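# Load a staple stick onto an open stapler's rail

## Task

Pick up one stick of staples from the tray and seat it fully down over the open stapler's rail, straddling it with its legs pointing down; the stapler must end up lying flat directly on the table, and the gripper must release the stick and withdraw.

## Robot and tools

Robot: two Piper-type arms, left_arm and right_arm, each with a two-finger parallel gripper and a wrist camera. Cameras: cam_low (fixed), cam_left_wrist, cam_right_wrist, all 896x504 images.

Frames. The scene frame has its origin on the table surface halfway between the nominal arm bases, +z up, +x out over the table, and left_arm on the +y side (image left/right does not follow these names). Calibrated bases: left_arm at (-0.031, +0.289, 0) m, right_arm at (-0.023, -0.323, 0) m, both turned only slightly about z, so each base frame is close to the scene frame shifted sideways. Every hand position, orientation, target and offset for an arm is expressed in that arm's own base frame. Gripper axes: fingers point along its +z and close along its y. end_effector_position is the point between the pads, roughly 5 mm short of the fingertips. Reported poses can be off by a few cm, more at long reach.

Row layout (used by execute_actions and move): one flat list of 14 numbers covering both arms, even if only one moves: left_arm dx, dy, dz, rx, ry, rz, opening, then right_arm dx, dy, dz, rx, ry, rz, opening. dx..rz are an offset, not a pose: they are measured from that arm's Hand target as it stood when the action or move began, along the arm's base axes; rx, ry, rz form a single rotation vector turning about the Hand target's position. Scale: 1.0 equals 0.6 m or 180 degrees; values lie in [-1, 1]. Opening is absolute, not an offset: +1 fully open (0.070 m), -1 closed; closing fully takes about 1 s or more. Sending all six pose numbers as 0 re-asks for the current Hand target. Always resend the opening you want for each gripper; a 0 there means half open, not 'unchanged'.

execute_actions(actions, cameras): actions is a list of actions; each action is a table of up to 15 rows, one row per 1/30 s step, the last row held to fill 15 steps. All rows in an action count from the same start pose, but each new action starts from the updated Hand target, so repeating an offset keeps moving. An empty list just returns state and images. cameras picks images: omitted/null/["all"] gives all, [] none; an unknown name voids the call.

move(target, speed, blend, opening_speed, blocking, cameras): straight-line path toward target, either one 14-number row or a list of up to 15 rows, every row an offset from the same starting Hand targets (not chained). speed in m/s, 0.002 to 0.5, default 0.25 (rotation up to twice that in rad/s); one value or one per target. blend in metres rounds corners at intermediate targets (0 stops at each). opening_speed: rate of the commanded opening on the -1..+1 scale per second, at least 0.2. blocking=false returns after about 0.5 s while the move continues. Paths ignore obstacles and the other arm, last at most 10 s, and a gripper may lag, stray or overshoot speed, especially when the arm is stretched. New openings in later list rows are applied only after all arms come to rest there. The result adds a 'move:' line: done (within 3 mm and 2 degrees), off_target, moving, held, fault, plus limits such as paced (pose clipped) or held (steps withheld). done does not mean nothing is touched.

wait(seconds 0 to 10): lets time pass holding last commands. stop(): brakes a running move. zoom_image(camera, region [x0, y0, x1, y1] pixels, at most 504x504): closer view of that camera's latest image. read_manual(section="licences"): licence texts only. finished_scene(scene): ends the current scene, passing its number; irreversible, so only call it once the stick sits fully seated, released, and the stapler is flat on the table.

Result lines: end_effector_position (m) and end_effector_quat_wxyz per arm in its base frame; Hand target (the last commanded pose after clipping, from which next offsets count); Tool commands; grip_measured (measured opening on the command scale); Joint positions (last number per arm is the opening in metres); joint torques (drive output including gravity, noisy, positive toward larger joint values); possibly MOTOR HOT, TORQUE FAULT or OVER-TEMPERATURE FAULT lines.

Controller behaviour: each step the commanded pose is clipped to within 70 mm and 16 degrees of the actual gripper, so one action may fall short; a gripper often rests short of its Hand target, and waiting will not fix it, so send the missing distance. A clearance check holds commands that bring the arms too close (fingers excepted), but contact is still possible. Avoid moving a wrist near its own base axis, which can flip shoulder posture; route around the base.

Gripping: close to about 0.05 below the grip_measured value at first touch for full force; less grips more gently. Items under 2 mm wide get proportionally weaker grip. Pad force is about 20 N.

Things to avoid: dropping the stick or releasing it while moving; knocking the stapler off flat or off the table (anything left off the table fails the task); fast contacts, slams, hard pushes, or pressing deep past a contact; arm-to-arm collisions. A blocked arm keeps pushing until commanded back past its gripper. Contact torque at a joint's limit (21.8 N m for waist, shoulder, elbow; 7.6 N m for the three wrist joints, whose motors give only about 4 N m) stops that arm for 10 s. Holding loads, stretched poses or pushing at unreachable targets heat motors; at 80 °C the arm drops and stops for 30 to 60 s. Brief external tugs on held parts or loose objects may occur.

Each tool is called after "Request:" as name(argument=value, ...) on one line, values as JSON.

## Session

Request:
execute_actions(actions=[])

Scene clock: 0.00 s.
left_arm: end_effector_position=(+0.3037, -0.3656, +0.1410) grip_measured=+1.00 end_effector_quat_wxyz=(+0.189, -0.014, +0.980, -0.060) | right_arm: end_effector_position=(+0.3137, +0.0817, +0.2864) grip_measured=+1.00 end_effector_quat_wxyz=(+0.422, -0.038, +0.884, +0.198)
Joint positions: left_arm=[-0.995 2.009 -1.767 0.282 1.119 -1.109 0.07] | right_arm=[-0.022 1.08 -0.991 0.616 0.762 -0.379 0.07]
Joint torques (N m): no reading
Hand target: left_arm +0.3037, -0.3656, +0.1410; +0.189, -0.014, +0.980, -0.060 | right_arm +0.3137, +0.0817, +0.2864; +0.422, -0.038, +0.884, +0.198
Tool commands: left_gripper/opening=+1.0 right_gripper/opening=+1.0

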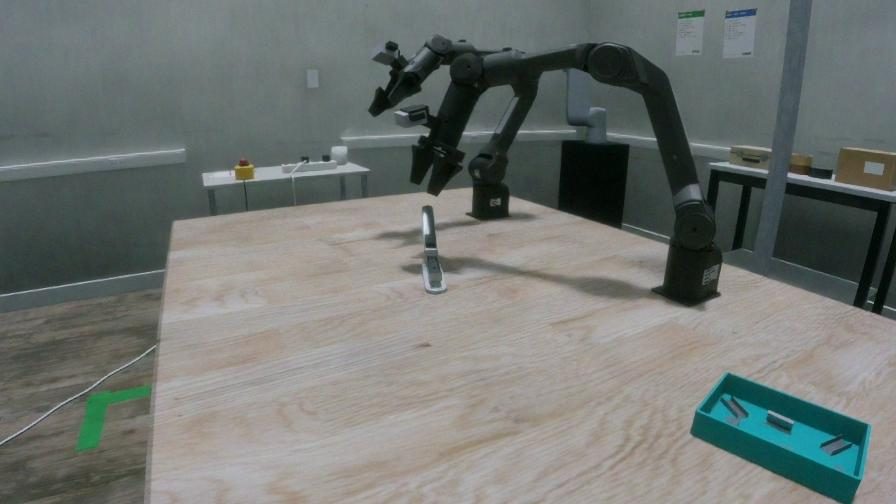

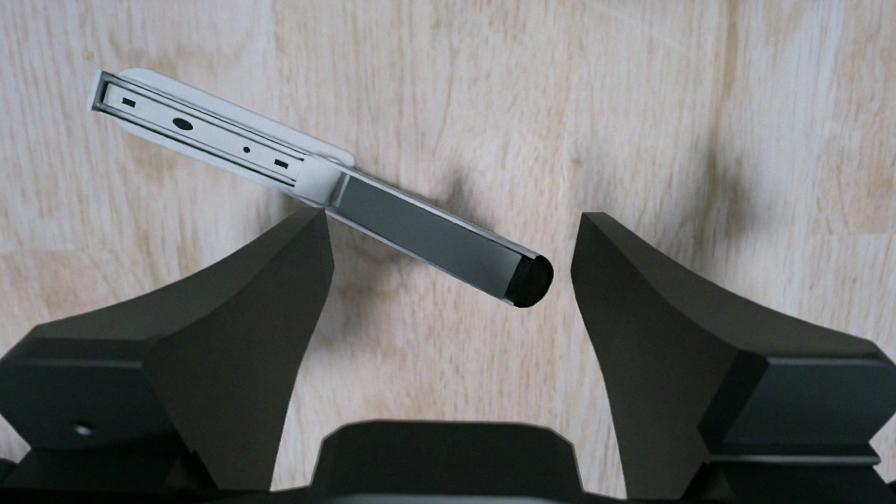

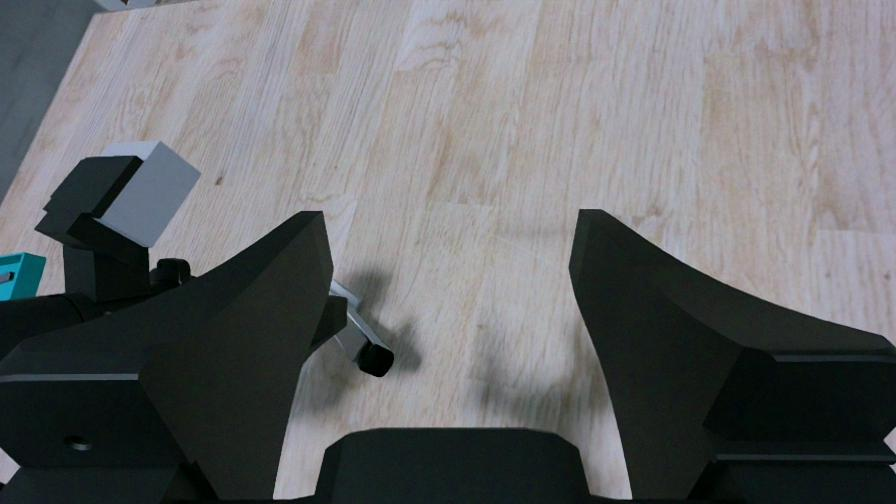

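Request:
move(target=[0.03,0.6,0.03,-0.0142,0.065,0.16,1,0,0,0,0,0,0,1], speed=0.3, cameras=[])

Scene clock: 55.47 s.
left_arm: end_effector_position=(+0.3221, -0.0053, +0.1597) grip_measured=+1.00 end_effector_quat_wxyz=(+0.099, -0.267, +0.958, -0.032) | right_arm: end_effector_position=(+0.3137, +0.0817, +0.2864) grip_measured=+1.00 end_effector_quat_wxyz=(+0.422, -0.038, +0.884, +0.198)
Joint positions: left_arm=[-0.013 1.527 -1.233 -0.006 1.154 -0.555 0.07] | right_arm=[-0.022 1.08 -0.991 0.616 0.762 -0.379 0.07]
Joint torques (N m): left_arm=[-0.47 -2.65 -5.52 -0.02 -0.19 0.13] | right_arm=[0.88 -1.56 -3.86 0.35 -0.63 -0.02]
Hand target: left_arm +0.3217, -0.0055, +0.1590; +0.098, -0.267, +0.958, -0.031 | right_arm +0.3137, +0.0817, +0.2864; +0.422, -0.038, +0.884, +0.198
Off the commanded pose: left_arm 0.001 m, 0 deg | right_arm 0.000 m, 0 deg.
move: done
No camera images: "cameras" was empty.

Request:
move(target=[-0.25,0.509,-0.07,-0.0142,0.065,0.16,1,0,0,0,0,0,0,1], speed=0.3, cameras=["cam_left_wrist", "cam_low"])

Request:
zoom_image(camera="cam_low", region=[390, 190, 490, 310])

Scene clock: 68.43 s.
left_arm: end_effector_position=(+0.1717, +0.3002, +0.1163) grip_measured=+1.00 end_effector_quat_wxyz=(+0.020, -0.500, +0.865, +0.011) | right_arm: end_effector_position=(+0.3137, +0.0817, +0.2864) grip_measured=+1.00 end_effector_quat_wxyz=(+0.422, -0.038, +0.884, +0.198)
Joint positions: left_arm=[1.051 1.757 -1.36 0 1.216 0.003 0.07] | right_arm=[-0.022 1.08 -0.991 0.616 0.762 -0.379 0.07]
Joint torques (N m): left_arm=[-0.47 -6.03 -5.21 -0.16 -0.03 0.32] | right_arm=[0.37 -1.61 -4.08 0.34 -0.61 -0.05]
Hand target: left_arm +0.1717, +0.2998, +0.1170; +0.000, -0.500, +0.866, +0.000 | right_arm +0.3137, +0.0817, +0.2864; +0.422, -0.038, +0.884, +0.198
Off the commanded pose: left_arm 0.001 m, 3 deg | right_arm 0.000 m, 0 deg.
joint sent to its limit (left arm) — joint 5 (wrist pitch), upper limit. The joint targets are off in orientation, not in position.
move: off_target (left_arm)
Images, in order (width x height): cam_low 896x504, cam_left_wrist 896x504.

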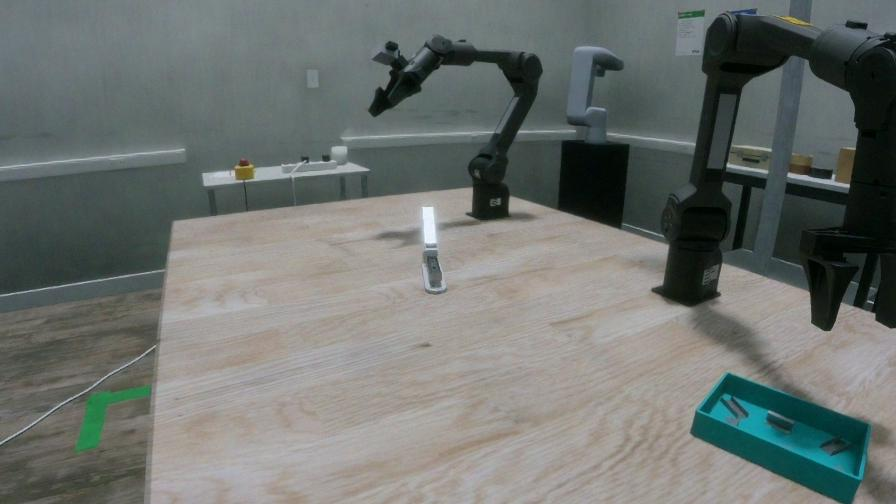

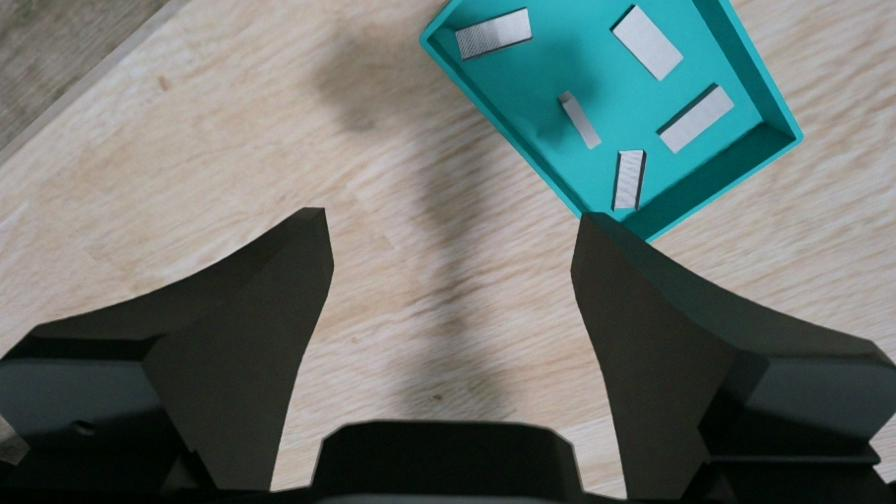

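Scaled by 4.200.

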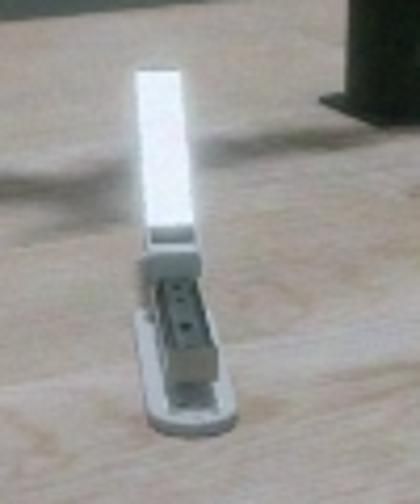

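Request:
zoom_image(camera="cam_left_wrist", region=[430, 0, 770, 240])

Scaled by 1.482.

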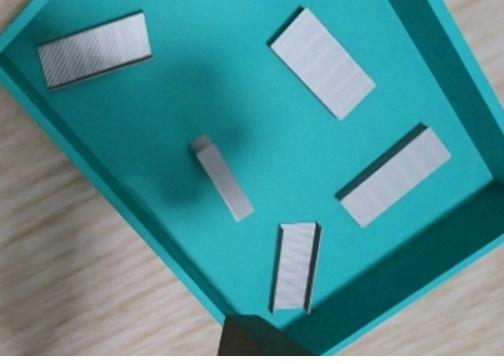

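Request:
move(target=[0.160,-0.0153,-0.1117,0,0,0.284,-0.31,0,0,0,0,0,0,1], speed=0.2, cameras=["cam_left_wrist"])

Request:
zoom_image(camera="cam_left_wrist", region=[300, 100, 600, 350])

Scene clock: 177.17 s.
left_arm: end_effector_position=(+0.2676, +0.2906, +0.0497) grip_measured=-0.31 end_effector_quat_wxyz=(+0.001, +0.825, -0.565, +0.000) | right_arm: end_effector_position=(+0.3137, +0.0817, +0.2864) grip_measured=+1.00 end_effector_quat_wxyz=(+0.422, -0.038, +0.884, +0.198)
Joint positions: left_arm=[0.827 2.029 -1.498 0 1.129 -1.114 0.024] | right_arm=[-0.022 1.08 -0.991 0.616 0.762 -0.379 0.07]
Joint torques (N m): left_arm=[-0.13 -6.45 -5.7 0.12 -0.06 0.47] | right_arm=[0.67 -1.62 -4.06 0.31 -0.63 -0.02]
Hand target: left_arm +0.2677, +0.2907, +0.0499; +0.000, +0.825, -0.565, +0.000 | right_arm +0.3137, +0.0817, +0.2864; +0.422, -0.038, +0.884, +0.198
Off the commanded pose: left_arm 0.000 m, 0 deg | right_arm 0.000 m, 0 deg.
move: done
Images, in order (width x height): cam_left_wrist 896x504.

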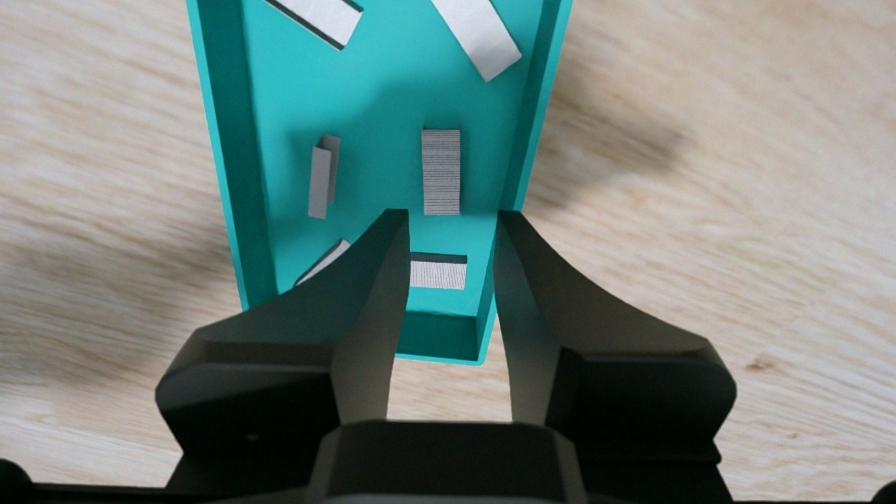

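Scaled by 1.680.

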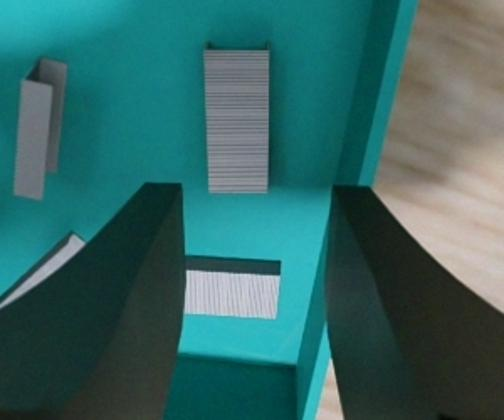

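Request:
move(target=[-0.008,0.0068,-0.0565,0,0,0,-0.43,0,0,0,0,0,0,1], speed=0.08, cameras=["cam_left_wrist"])

Request:
zoom_image(camera="cam_left_wrist", region=[350, 130, 550, 310])

Scene clock: 195.03 s.
left_arm: end_effector_position=(+0.2626, +0.2944, +0.0152) grip_measured=-0.43 end_effector_quat_wxyz=(+0.001, +0.825, -0.565, +0.000) | right_arm: end_effector_position=(+0.3137, +0.0817, +0.2864) grip_measured=+1.00 end_effector_quat_wxyz=(+0.422, -0.038, +0.884, +0.198)
Joint positions: left_arm=[0.842 2.077 -1.432 0 1.015 -1.097 0.02] | right_arm=[-0.022 1.08 -0.991 0.616 0.762 -0.379 0.07]
Joint torques (N m): left_arm=[0.53 -7.47 -6.12 0.05 -0.04 0.35] | right_arm=[0.54 -1.55 -4.01 0.36 -0.59 -0.01]
Hand target: left_arm +0.2629, +0.2948, +0.0161; +0.000, +0.825, -0.565, +0.000 | right_arm +0.3137, +0.0817, +0.2864; +0.422, -0.038, +0.884, +0.198
Off the commanded pose: left_arm 0.001 m, 0 deg | right_arm 0.000 m, 0 deg.
move: done
Images, in order (width x height): cam_left_wrist 896x504.

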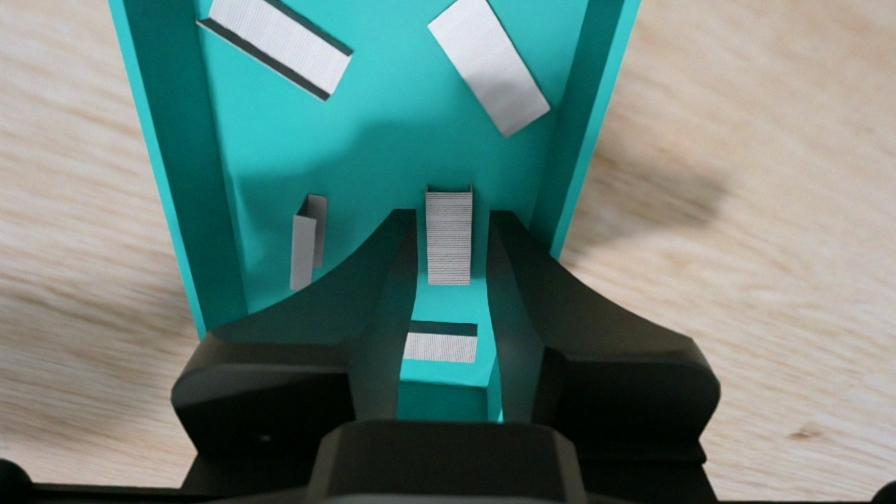

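Scaled by 2.520.

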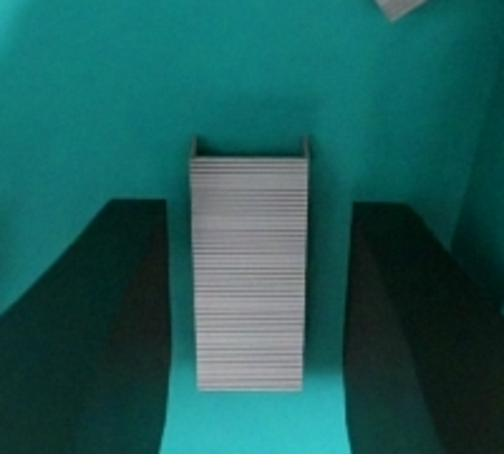

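Request:
move(target=[-0.0005,-0.0002,-0.011,0,0,0,-0.43,0,0,0,0,0,0,1], speed=0.03, cameras=[])

Request:
move(target=[0,0,-0.0033,0,0,0,-0.43,0,0,0,0,0,0,1], speed=0.015, cameras=[])

Scene clock: 203.40 s.
left_arm: end_effector_position=(+0.2628, +0.2947, +0.0096) grip_measured=-0.43 end_effector_quat_wxyz=(+0.000, +0.825, -0.565, +0.000) | right_arm: end_effector_position=(+0.3137, +0.0817, +0.2864) grip_measured=+1.00 end_effector_quat_wxyz=(+0.422, -0.038, +0.884, +0.198)
Joint positions: left_arm=[0.842 2.086 -1.421 0 0.993 -1.097 0.02] | right_arm=[-0.022 1.08 -0.991 0.616 0.762 -0.379 0.07]
Joint torques (N m): left_arm=[0.15 -5.82 -4.99 -0.1 -0.11 0.42] | right_arm=[0.73 -1.49 -3.99 0.32 -0.59 0.03]
Hand target: left_arm +0.2626, +0.2946, +0.0095; +0.000, +0.825, -0.565, +0.000 | right_arm +0.3137, +0.0817, +0.2864; +0.422, -0.038, +0.884, +0.198
Off the commanded pose: left_arm 0.000 m, 0 deg | right_arm 0.000 m, 0 deg.
move: done
No camera images: "cameras" was empty.

Scene clock: 204.10 s.
left_arm: end_effector_position=(+0.2629, +0.2947, +0.0078) grip_measured=-0.43 end_effector_quat_wxyz=(+0.000, +0.825, -0.565, +0.000) | right_arm: end_effector_position=(+0.3137, +0.0817, +0.2864) grip_measured=+1.00 end_effector_quat_wxyz=(+0.422, -0.038, +0.884, +0.198)
Joint positions: left_arm=[0.842 2.089 -1.419 0 0.987 -1.097 0.02] | right_arm=[-0.022 1.08 -0.991 0.616 0.762 -0.379 0.07]
Joint torques (N m): left_arm=[0.89 -5.85 -4.59 -0.05 -0.17 0.45] | right_arm=[0.87 -1.34 -3.94 0.3 -0.62 0]
Hand target: left_arm +0.2626, +0.2946, +0.0075; +0.000, +0.825, -0.565, +0.000 | right_arm +0.3137, +0.0817, +0.2864; +0.422, -0.038, +0.884, +0.198
Off the commanded pose: left_arm 0.000 m, 0 deg | right_arm 0.000 m, 0 deg.
move: done
No camera images: "cameras" was empty.

Request:
move(target=[0,0,-0.0025,0,0,0,-0.43,0,0,0,0,0,0,1], speed=0.015, cameras=[])

Request:
move(target=[0,0,-0.0025,0,0,0,-0.43,0,0,0,0,0,0,1], speed=0.015, cameras=["cam_left_wrist"])

Scene clock: 212.00 s.
left_arm: end_effector_position=(+0.2629, +0.2947, +0.0067) grip_measured=-0.43 end_effector_quat_wxyz=(+0.000, +0.825, -0.565, +0.000) | right_arm: end_effector_position=(+0.3137, +0.0817, +0.2864) grip_measured=+1.00 end_effector_quat_wxyz=(+0.422, -0.038, +0.884, +0.198)
Joint positions: left_arm=[0.842 2.09 -1.417 0 0.983 -1.097 0.02] | right_arm=[-0.022 1.08 -0.991 0.616 0.762 -0.379 0.07]
Joint torques (N m): left_arm=[0.82 -4.31 -3.94 -0.03 -0.38 0.4] | right_arm=[0.62 -1.56 -3.95 0.31 -0.58 -0.03]
Hand target: left_arm +0.2626, +0.2946, +0.0060; +0.000, +0.825, -0.565, +0.000 | right_arm +0.3137, +0.0817, +0.2864; +0.422, -0.038, +0.884, +0.198
Off the commanded pose: left_arm 0.001 m, 0 deg | right_arm 0.000 m, 0 deg.
move: done
No camera images: "cameras" was empty.

Scene clock: 212.70 s.
left_arm: end_effector_position=(+0.2629, +0.2947, +0.0063) grip_measured=-0.43 end_effector_quat_wxyz=(-0.001, +0.825, -0.565, +0.000) | right_arm: end_effector_position=(+0.3137, +0.0817, +0.2864) grip_measured=+1.00 end_effector_quat_wxyz=(+0.422, -0.038, +0.884, +0.198)
Joint positions: left_arm=[0.842 2.09 -1.415 0 0.981 -1.097 0.02] | right_arm=[-0.022 1.08 -0.991 0.616 0.762 -0.379 0.07]
Joint torques (N m): left_arm=[0.74 1.13 -1.61 -0.01 -1.54 0.44] | right_arm=[0.58 -1.54 -4 0.3 -0.58 0.01]
Hand target: left_arm +0.2626, +0.2946, +0.0045; +0.000, +0.825, -0.565, +0.000 | right_arm +0.3137, +0.0817, +0.2864; +0.422, -0.038, +0.884, +0.198
Off the commanded pose: left_arm 0.002 m, 0 deg | right_arm 0.000 m, 0 deg.
move: done
Images, in order (width x height): cam_left_wrist 896x504.

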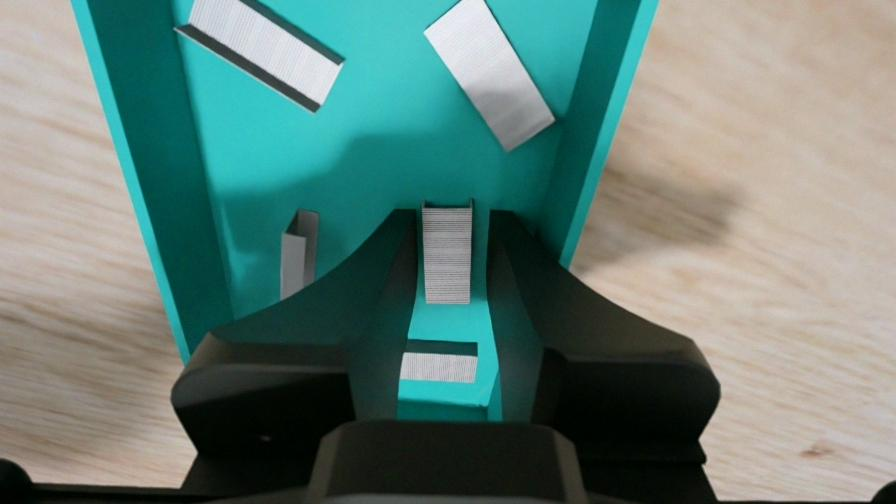

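Request:
move(target=[[0,0,0.0092,0,0,0,-0.43,0,0,0,0,0,0,1],[0,0,0.0092,0,0,0,-0.72,0,0,0,0,0,0,1]], speed=0.02, opening_speed=0.4, cameras=["cam_left_wrist"])

Request:
zoom_image(camera="cam_left_wrist", region=[370, 180, 530, 310])

Scene clock: 226.13 s.
left_arm: end_effector_position=(+0.2626, +0.2944, +0.0099) grip_measured=-0.64 end_effector_quat_wxyz=(+0.000, +0.825, -0.565, +0.000) | right_arm: end_effector_position=(+0.3137, +0.0817, +0.2864) grip_measured=+1.00 end_effector_quat_wxyz=(+0.422, -0.038, +0.884, +0.198)
Joint positions: left_arm=[0.842 2.085 -1.422 0 0.995 -1.097 0.013] | right_arm=[-0.022 1.08 -0.991 0.616 0.762 -0.379 0.07]
Joint torques (N m): left_arm=[-0.8 -7.56 -5.76 -0.02 -0.21 0.16] | right_arm=[0.61 -1.56 -3.95 0.31 -0.57 0]
Hand target: left_arm +0.2626, +0.2946, +0.0100; +0.000, +0.825, -0.565, +0.000 | right_arm +0.3137, +0.0817, +0.2864; +0.422, -0.038, +0.884, +0.198
Off the commanded pose: left_arm 0.000 m, 0 deg | right_arm 0.000 m, 0 deg.
move: done; target 2's new opening was sent with left_arm's hand 0.004 m and 1 deg from that target
Images, in order (width x height): cam_left_wrist 896x504.

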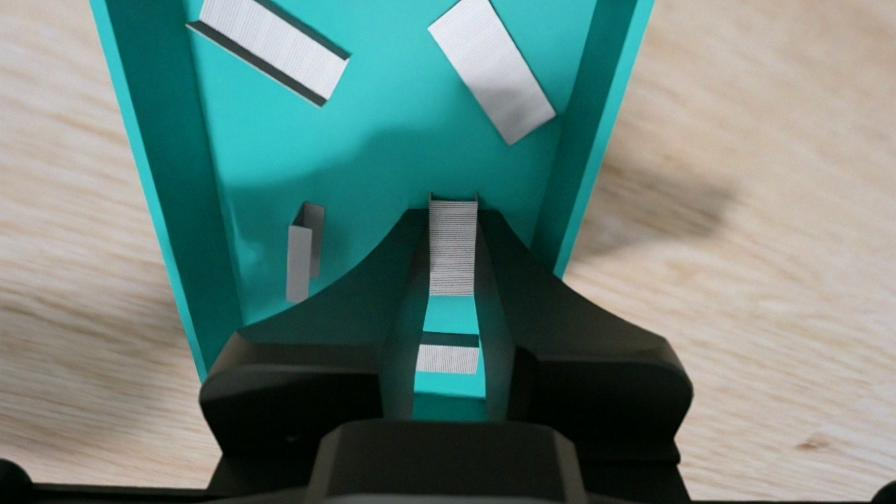

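Scaled by 3.150.

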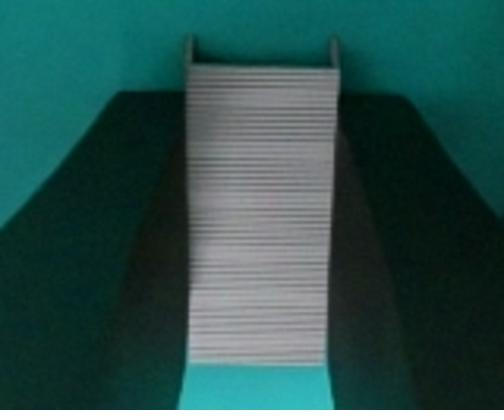

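Request:
move(target=[[0,0,0.09,0,0,0,-0.72,0,0,0,0,0,0,1],[0.124,-0.927,0.09,0,0,-0.25,-0.72,0,0,0,0,0,0,1]], speed=[0.1,0.25], blend=[0.02,0])

Request:
zoom_image(camera="cam_left_wrist", region=[370, 80, 530, 310])

Scene clock: 253.60 s.
left_arm: end_effector_position=(+0.3365, -0.2620, +0.0634) grip_measured=-0.64 end_effector_quat_wxyz=(+0.003, -0.545, +0.838, -0.011) | right_arm: end_effector_position=(+0.3137, +0.0817, +0.2864) grip_measured=+1.00 end_effector_quat_wxyz=(+0.422, -0.038, +0.884, +0.198)
Joint positions: left_arm=[-0.661 2.107 -1.687 -0.001 1.216 -1.814 0.013] | right_arm=[-0.022 1.08 -0.991 0.616 0.762 -0.379 0.07]
Joint torques (N m): left_arm=[0.59 -7.57 -5.08 0.1 -0.02 0.19] | right_arm=[0.82 -1.64 -3.88 0.26 -0.55 0.03]
Hand target: left_arm +0.3370, -0.2616, +0.0640; +0.000, -0.546, +0.838, +0.000 | right_arm +0.3137, +0.0817, +0.2864; +0.422, -0.038, +0.884, +0.198
Off the commanded pose: left_arm 0.001 m, 1 deg | right_arm 0.000 m, 0 deg.
joint sent to its limit (left arm) — joint 5 (wrist pitch), upper limit. The joint targets still meet the commanded pose.
move: done

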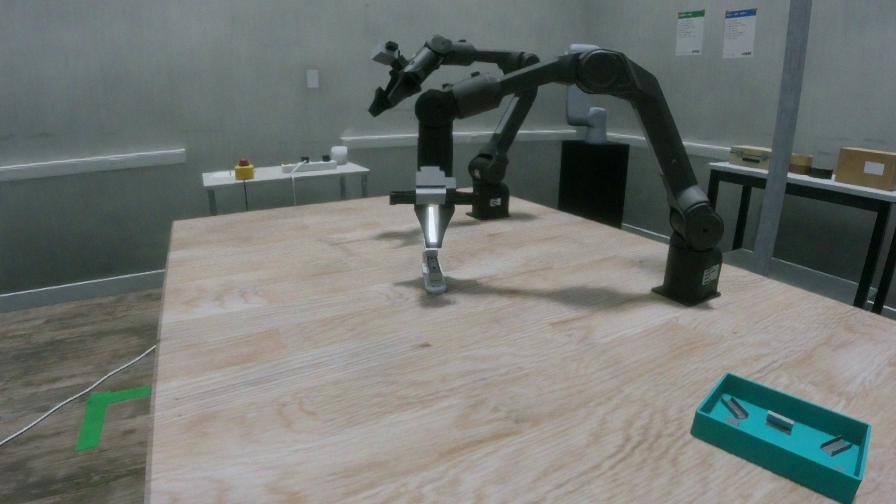

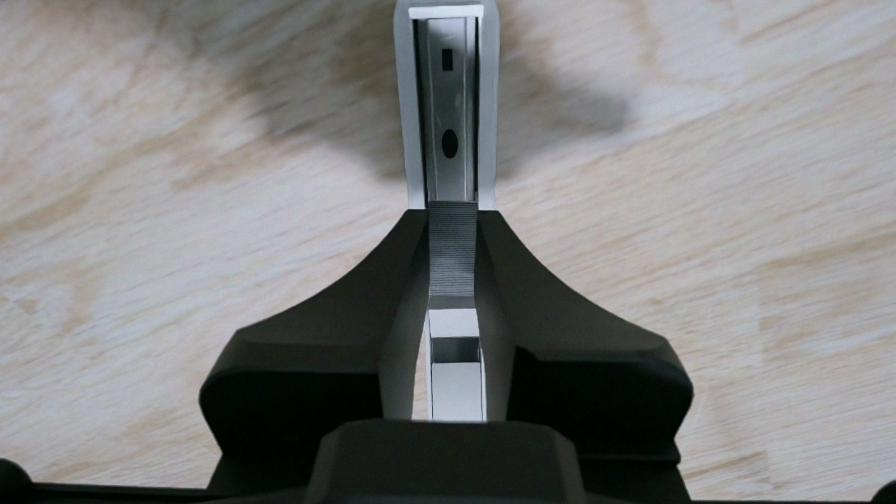

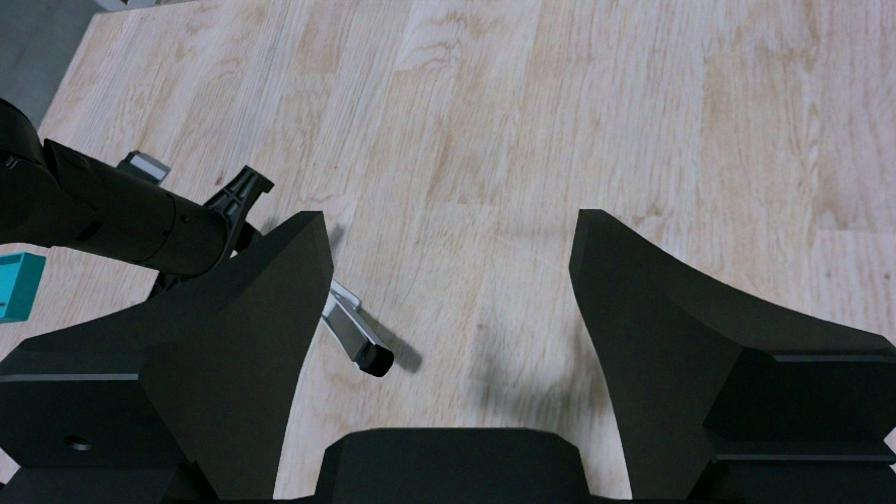

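Scaled by 2.191.

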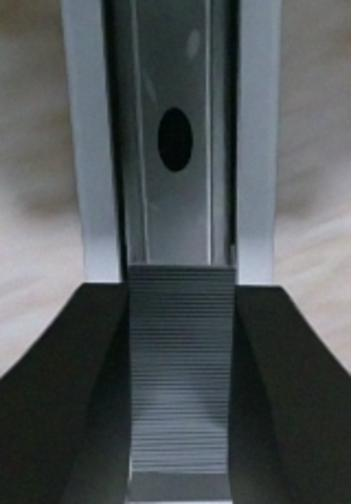

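Request:
move(target=[0,0,-0.04,0,0,0.0122,-0.72,0,0,0,0,0,0,1], speed=0.06, cameras=["cam_left_wrist"])

Request:
zoom_image(camera="cam_left_wrist", region=[370, 0, 530, 210])

Request:
zoom_image(camera="cam_left_wrist", region=[390, 180, 510, 360])

Scene clock: 285.63 s.
left_arm: end_effector_position=(+0.3369, -0.2618, +0.0394) grip_measured=-0.64 end_effector_quat_wxyz=(-0.001, -0.562, +0.827, +0.000) | right_arm: end_effector_position=(+0.3137, +0.0817, +0.2864) grip_measured=+1.00 end_effector_quat_wxyz=(+0.422, -0.038, +0.884, +0.198)
Joint positions: left_arm=[-0.66 2.151 -1.666 -0.001 1.174 -1.853 0.013] | right_arm=[-0.022 1.08 -0.991 0.616 0.762 -0.379 0.07]
Joint torques (N m): left_arm=[0.72 -7.46 -5.65 0.06 -0.01 0.41] | right_arm=[0.63 -1.57 -3.79 0.28 -0.54 0]
Hand target: left_arm +0.3370, -0.2616, +0.0400; +0.000, -0.562, +0.827, +0.000 | right_arm +0.3137, +0.0817, +0.2864; +0.422, -0.038, +0.884, +0.198
Off the commanded pose: left_arm 0.001 m, 0 deg | right_arm 0.000 m, 0 deg.
move: done
Images, in order (width x height): cam_left_wrist 896x504.

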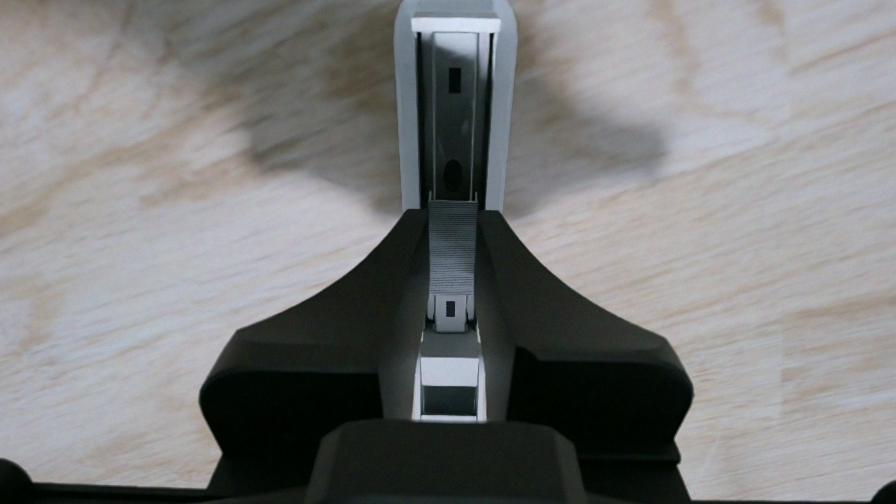

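Scaled by 2.400.

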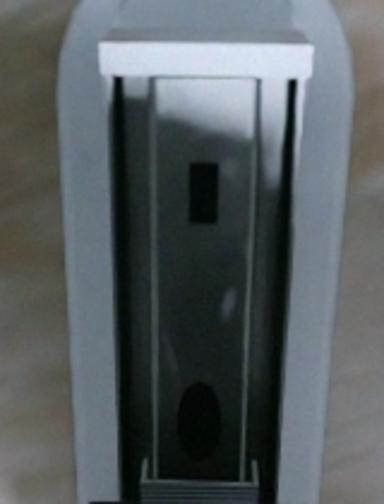

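Scaled by 2.800.

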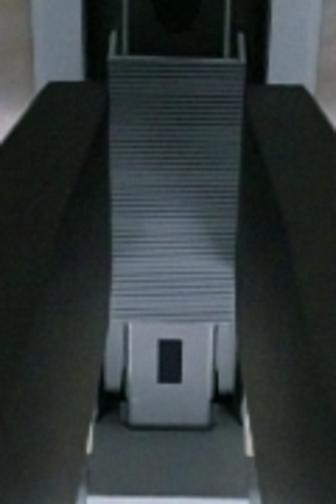

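Request:
move(target=[-0.0003,0.0001,-0.0092,0,0,-0.0022,-0.72,0,0,0,0,0,0,1], speed=0.02, cameras=["cam_left_wrist"])

Request:
zoom_image(camera="cam_left_wrist", region=[390, 150, 510, 360])

Scene clock: 313.53 s.
left_arm: end_effector_position=(+0.3367, -0.2617, +0.0345) grip_measured=-0.64 end_effector_quat_wxyz=(+0.000, -0.559, +0.829, +0.000) | right_arm: end_effector_position=(+0.3137, +0.0817, +0.2864) grip_measured=+1.00 end_effector_quat_wxyz=(+0.422, -0.038, +0.884, +0.198)
Joint positions: left_arm=[-0.66 2.155 -1.654 -0.001 1.156 -1.846 0.013] | right_arm=[-0.022 1.08 -0.991 0.616 0.762 -0.379 0.07]
Joint torques (N m): left_arm=[0.32 -6.2 -5.13 0.1 -0.04 0.42] | right_arm=[0.67 -1.53 -3.81 0.27 -0.56 0.04]
Hand target: left_arm +0.3369, -0.2615, +0.0345; +0.000, -0.559, +0.829, +0.000 | right_arm +0.3137, +0.0817, +0.2864; +0.422, -0.038, +0.884, +0.198
Off the commanded pose: left_arm 0.000 m, 0 deg | right_arm 0.000 m, 0 deg.
move: done
Images, in order (width x height): cam_left_wrist 896x504.

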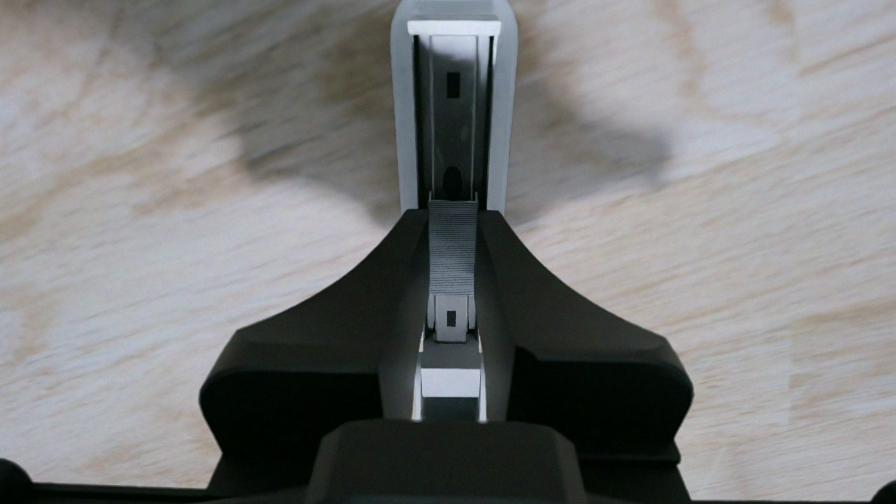

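Scaled by 2.400.

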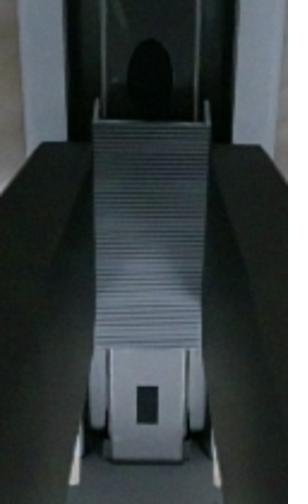

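Request:
move(target=[0,0,-0.0042,0,0,0,-0.72,0,0,0,0,0,0,1], speed=0.015, cameras=["cam_left_wrist"])

Request:
zoom_image(camera="cam_left_wrist", region=[390, 150, 510, 360])

Scene clock: 321.33 s.
left_arm: end_effector_position=(+0.3369, -0.2618, +0.0323) grip_measured=-0.64 end_effector_quat_wxyz=(+0.000, -0.559, +0.829, -0.001) | right_arm: end_effector_position=(+0.3137, +0.0817, +0.2864) grip_measured=+1.00 end_effector_quat_wxyz=(+0.422, -0.038, +0.884, +0.198)
Joint positions: left_arm=[-0.66 2.158 -1.65 -0.001 1.148 -1.846 0.013] | right_arm=[-0.022 1.08 -0.991 0.616 0.762 -0.379 0.07]
Joint torques (N m): left_arm=[-0.46 -6.4 -4.69 0.1 -0.05 0.18] | right_arm=[0.58 -1.67 -3.96 0.24 -0.55 0]
Hand target: left_arm +0.3369, -0.2615, +0.0319; +0.000, -0.559, +0.829, +0.000 | right_arm +0.3137, +0.0817, +0.2864; +0.422, -0.038, +0.884, +0.198
Off the commanded pose: left_arm 0.000 m, 0 deg | right_arm 0.000 m, 0 deg.
move: done
Images, in order (width x height): cam_left_wrist 896x504.

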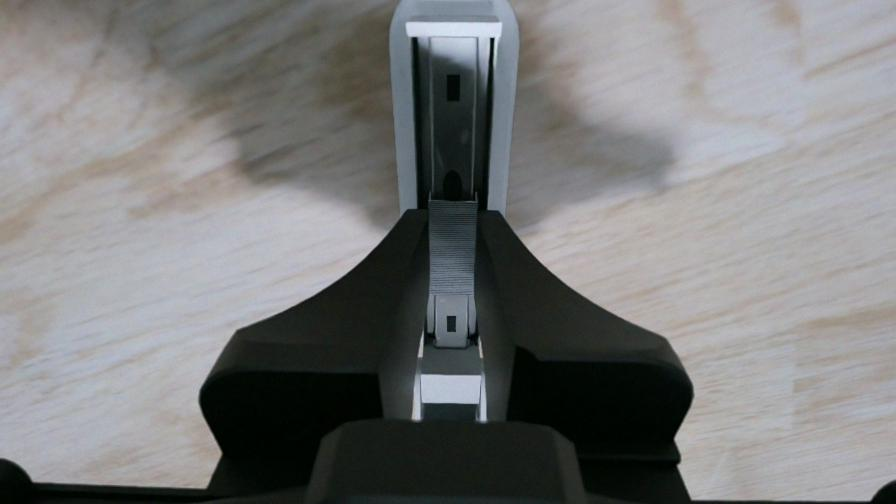

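Scaled by 2.400.

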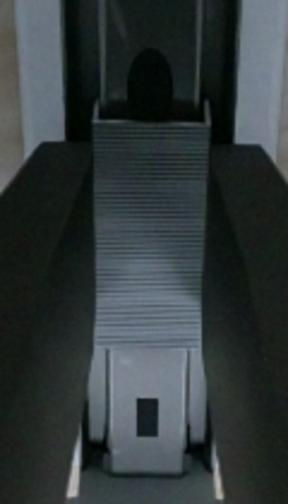

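Request:
move(target=[[0,0,-0.0012,0,0,0,-0.72,0,0,0,0,0,0,1],[0,0,-0.0012,0,0,0,-0.5,0,0,0,0,0,0,1],[0,0,0.01,0,0,0,-0.5,0,0,0,0,0,0,1]], speed=0.02, opening_speed=0.4, cameras=["cam_left_wrist"])

Request:
zoom_image(camera="cam_left_wrist", region=[390, 150, 510, 360])

Scene clock: 340.60 s.
left_arm: end_effector_position=(+0.3366, -0.2616, +0.0376) grip_measured=-0.50 end_effector_quat_wxyz=(-0.001, -0.559, +0.829, +0.000) | right_arm: end_effector_position=(+0.3137, +0.0817, +0.2864) grip_measured=+1.00 end_effector_quat_wxyz=(+0.422, -0.038, +0.884, +0.198)
Joint positions: left_arm=[-0.66 2.152 -1.661 -0.001 1.168 -1.846 0.018] | right_arm=[-0.022 1.08 -0.991 0.616 0.762 -0.379 0.07]
Joint torques (N m): left_arm=[-0.3 -8.12 -5.52 0.15 -0.04 0.13] | right_arm=[0.42 -1.28 -3.79 0.24 -0.53 0.02]
Hand target: left_arm +0.3369, -0.2615, +0.0379; +0.000, -0.559, +0.829, +0.000 | right_arm +0.3137, +0.0817, +0.2864; +0.422, -0.038, +0.884, +0.198
Off the commanded pose: left_arm 0.000 m, 0 deg | right_arm 0.000 m, 0 deg.
move: done
Images, in order (width x height): cam_left_wrist 896x504.

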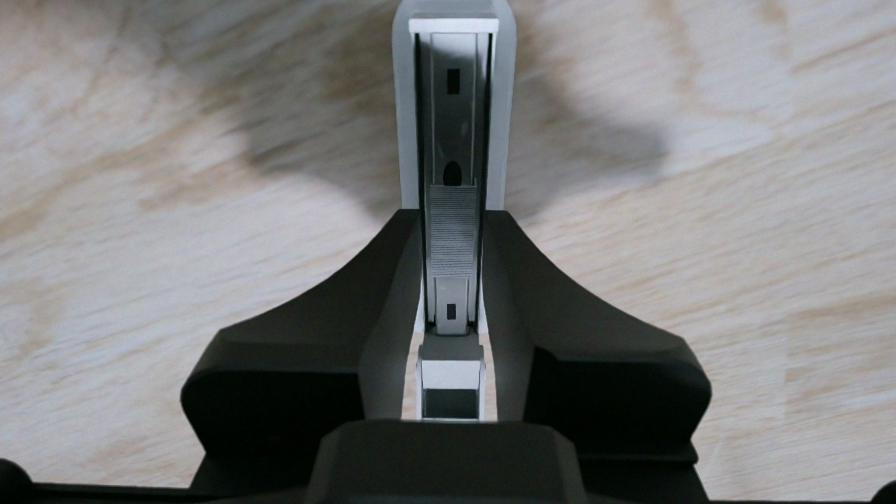

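Scaled by 2.400.

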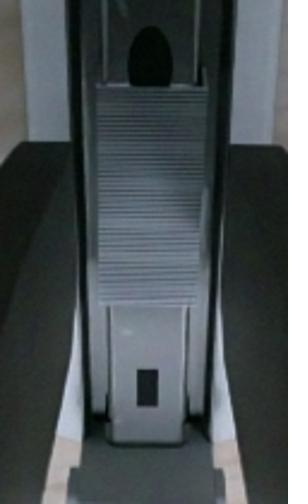

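Request:
move(target=[[0,0,0.008,0,0,0,-0.5,0,0,0,0,0,0,1],[0,0,0.008,0,0,0,-1,0,0,0,0,0,0,1],[0,0,-0.0073,0,0,0,-1,0,0,0,0,0,0,1],[0,0,-0.0098,0,0,0,-1,0,0,0,0,0,0,1]], speed=[0.04,0.04,0.03,0.015], cameras=["cam_left_wrist", "cam_low"])

Scene clock: 358.57 s.
left_arm: end_effector_position=(+0.3368, -0.2617, +0.0323) grip_measured=-1.00 end_effector_quat_wxyz=(+0.000, -0.559, +0.829, -0.001) | right_arm: end_effector_position=(+0.3137, +0.0817, +0.2864) grip_measured=+1.00 end_effector_quat_wxyz=(+0.422, -0.038, +0.884, +0.198)
Joint positions: left_arm=[-0.66 2.158 -1.649 -0.001 1.148 -1.846 0] | right_arm=[-0.022 1.08 -0.991 0.616 0.762 -0.379 0.07]
Joint torques (N m): left_arm=[-0.58 -6.45 -4.91 0.15 -0.02 0.19] | right_arm=[0.55 -1.49 -4.17 0.25 -0.54 0.02]
Hand target: left_arm +0.3369, -0.2615, +0.0321; +0.000, -0.559, +0.829, +0.000 | right_arm +0.3137, +0.0817, +0.2864; +0.422, -0.038, +0.884, +0.198
Off the commanded pose: left_arm 0.000 m, 0 deg | right_arm 0.000 m, 0 deg.
move: done
Images, in order (width x height): cam_low 896x504, cam_left_wrist 896x504.

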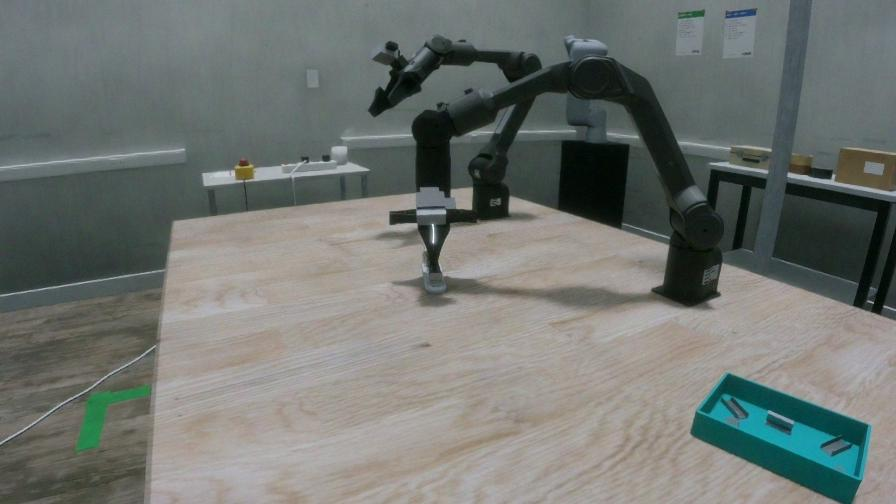

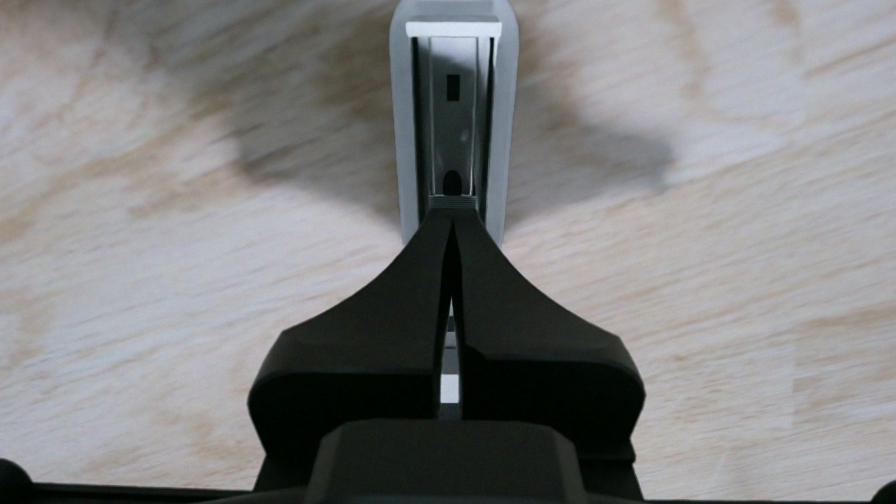

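Request:
move(target=[0,0,-0.0027,0,0,0,-1,0,0,0,0,0,0,1], speed=0.015, cameras=[])

Request:
move(target=[0,0,-0.0023,0,0,0,-1,0,0,0,0,0,0,1], speed=0.015, cameras=["cam_low"])

Scene clock: 368.40 s.
left_arm: end_effector_position=(+0.3368, -0.2617, +0.0314) grip_measured=-1.00 end_effector_quat_wxyz=(+0.000, -0.559, +0.829, -0.001) | right_arm: end_effector_position=(+0.3137, +0.0817, +0.2864) grip_measured=+1.00 end_effector_quat_wxyz=(+0.422, -0.038, +0.884, +0.198)
Joint positions: left_arm=[-0.66 2.159 -1.648 -0.001 1.145 -1.846 0] | right_arm=[-0.022 1.08 -0.991 0.616 0.762 -0.379 0.07]
Joint torques (N m): left_arm=[-0.27 -4.43 -2.17 0.13 -0.78 0.26] | right_arm=[0.57 -1.42 -3.86 0.23 -0.54 0.02]
Hand target: left_arm +0.3369, -0.2615, +0.0304; +0.000, -0.559, +0.829, +0.000 | right_arm +0.3137, +0.0817, +0.2864; +0.422, -0.038, +0.884, +0.198
Off the commanded pose: left_arm 0.001 m, 0 deg | right_arm 0.000 m, 0 deg.
move: done
No camera images: "cameras" was empty.

Scene clock: 369.10 s.
left_arm: end_effector_position=(+0.3369, -0.2618, +0.0308) grip_measured=-1.00 end_effector_quat_wxyz=(+0.000, -0.559, +0.829, -0.001) | right_arm: end_effector_position=(+0.3137, +0.0817, +0.2864) grip_measured=+1.00 end_effector_quat_wxyz=(+0.422, -0.038, +0.884, +0.198)
Joint positions: left_arm=[-0.66 2.159 -1.645 -0.001 1.141 -1.846 0] | right_arm=[-0.022 1.08 -0.991 0.616 0.762 -0.379 0.07]
Joint torques (N m): left_arm=[-0.2 1.88 0.38 0.11 -1.74 0.27] | right_arm=[0.52 -1.58 -3.75 0.28 -0.55 0.02]
Hand target: left_arm +0.3369, -0.2615, +0.0291; +0.000, -0.559, +0.829, +0.000 | right_arm +0.3137, +0.0817, +0.2864; +0.422, -0.038, +0.884, +0.198
Off the commanded pose: left_arm 0.002 m, 0 deg | right_arm 0.000 m, 0 deg.
move: done
Images, in order (width x height): cam_low 896x504.

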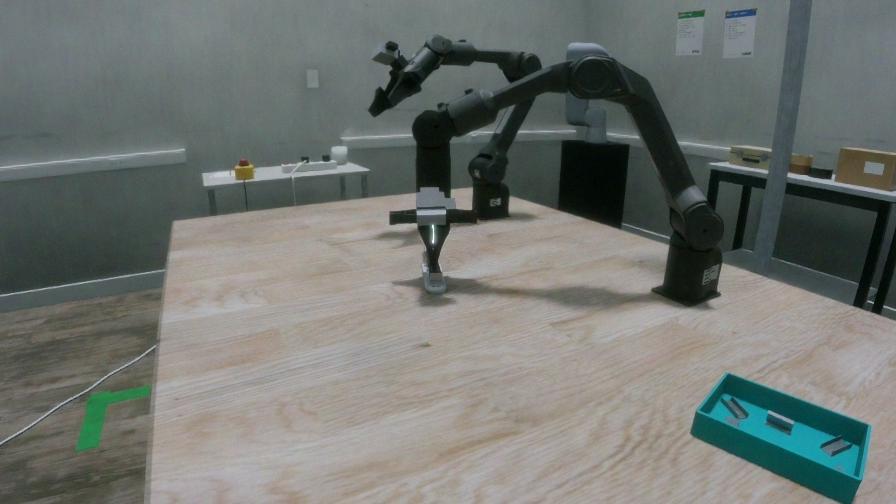

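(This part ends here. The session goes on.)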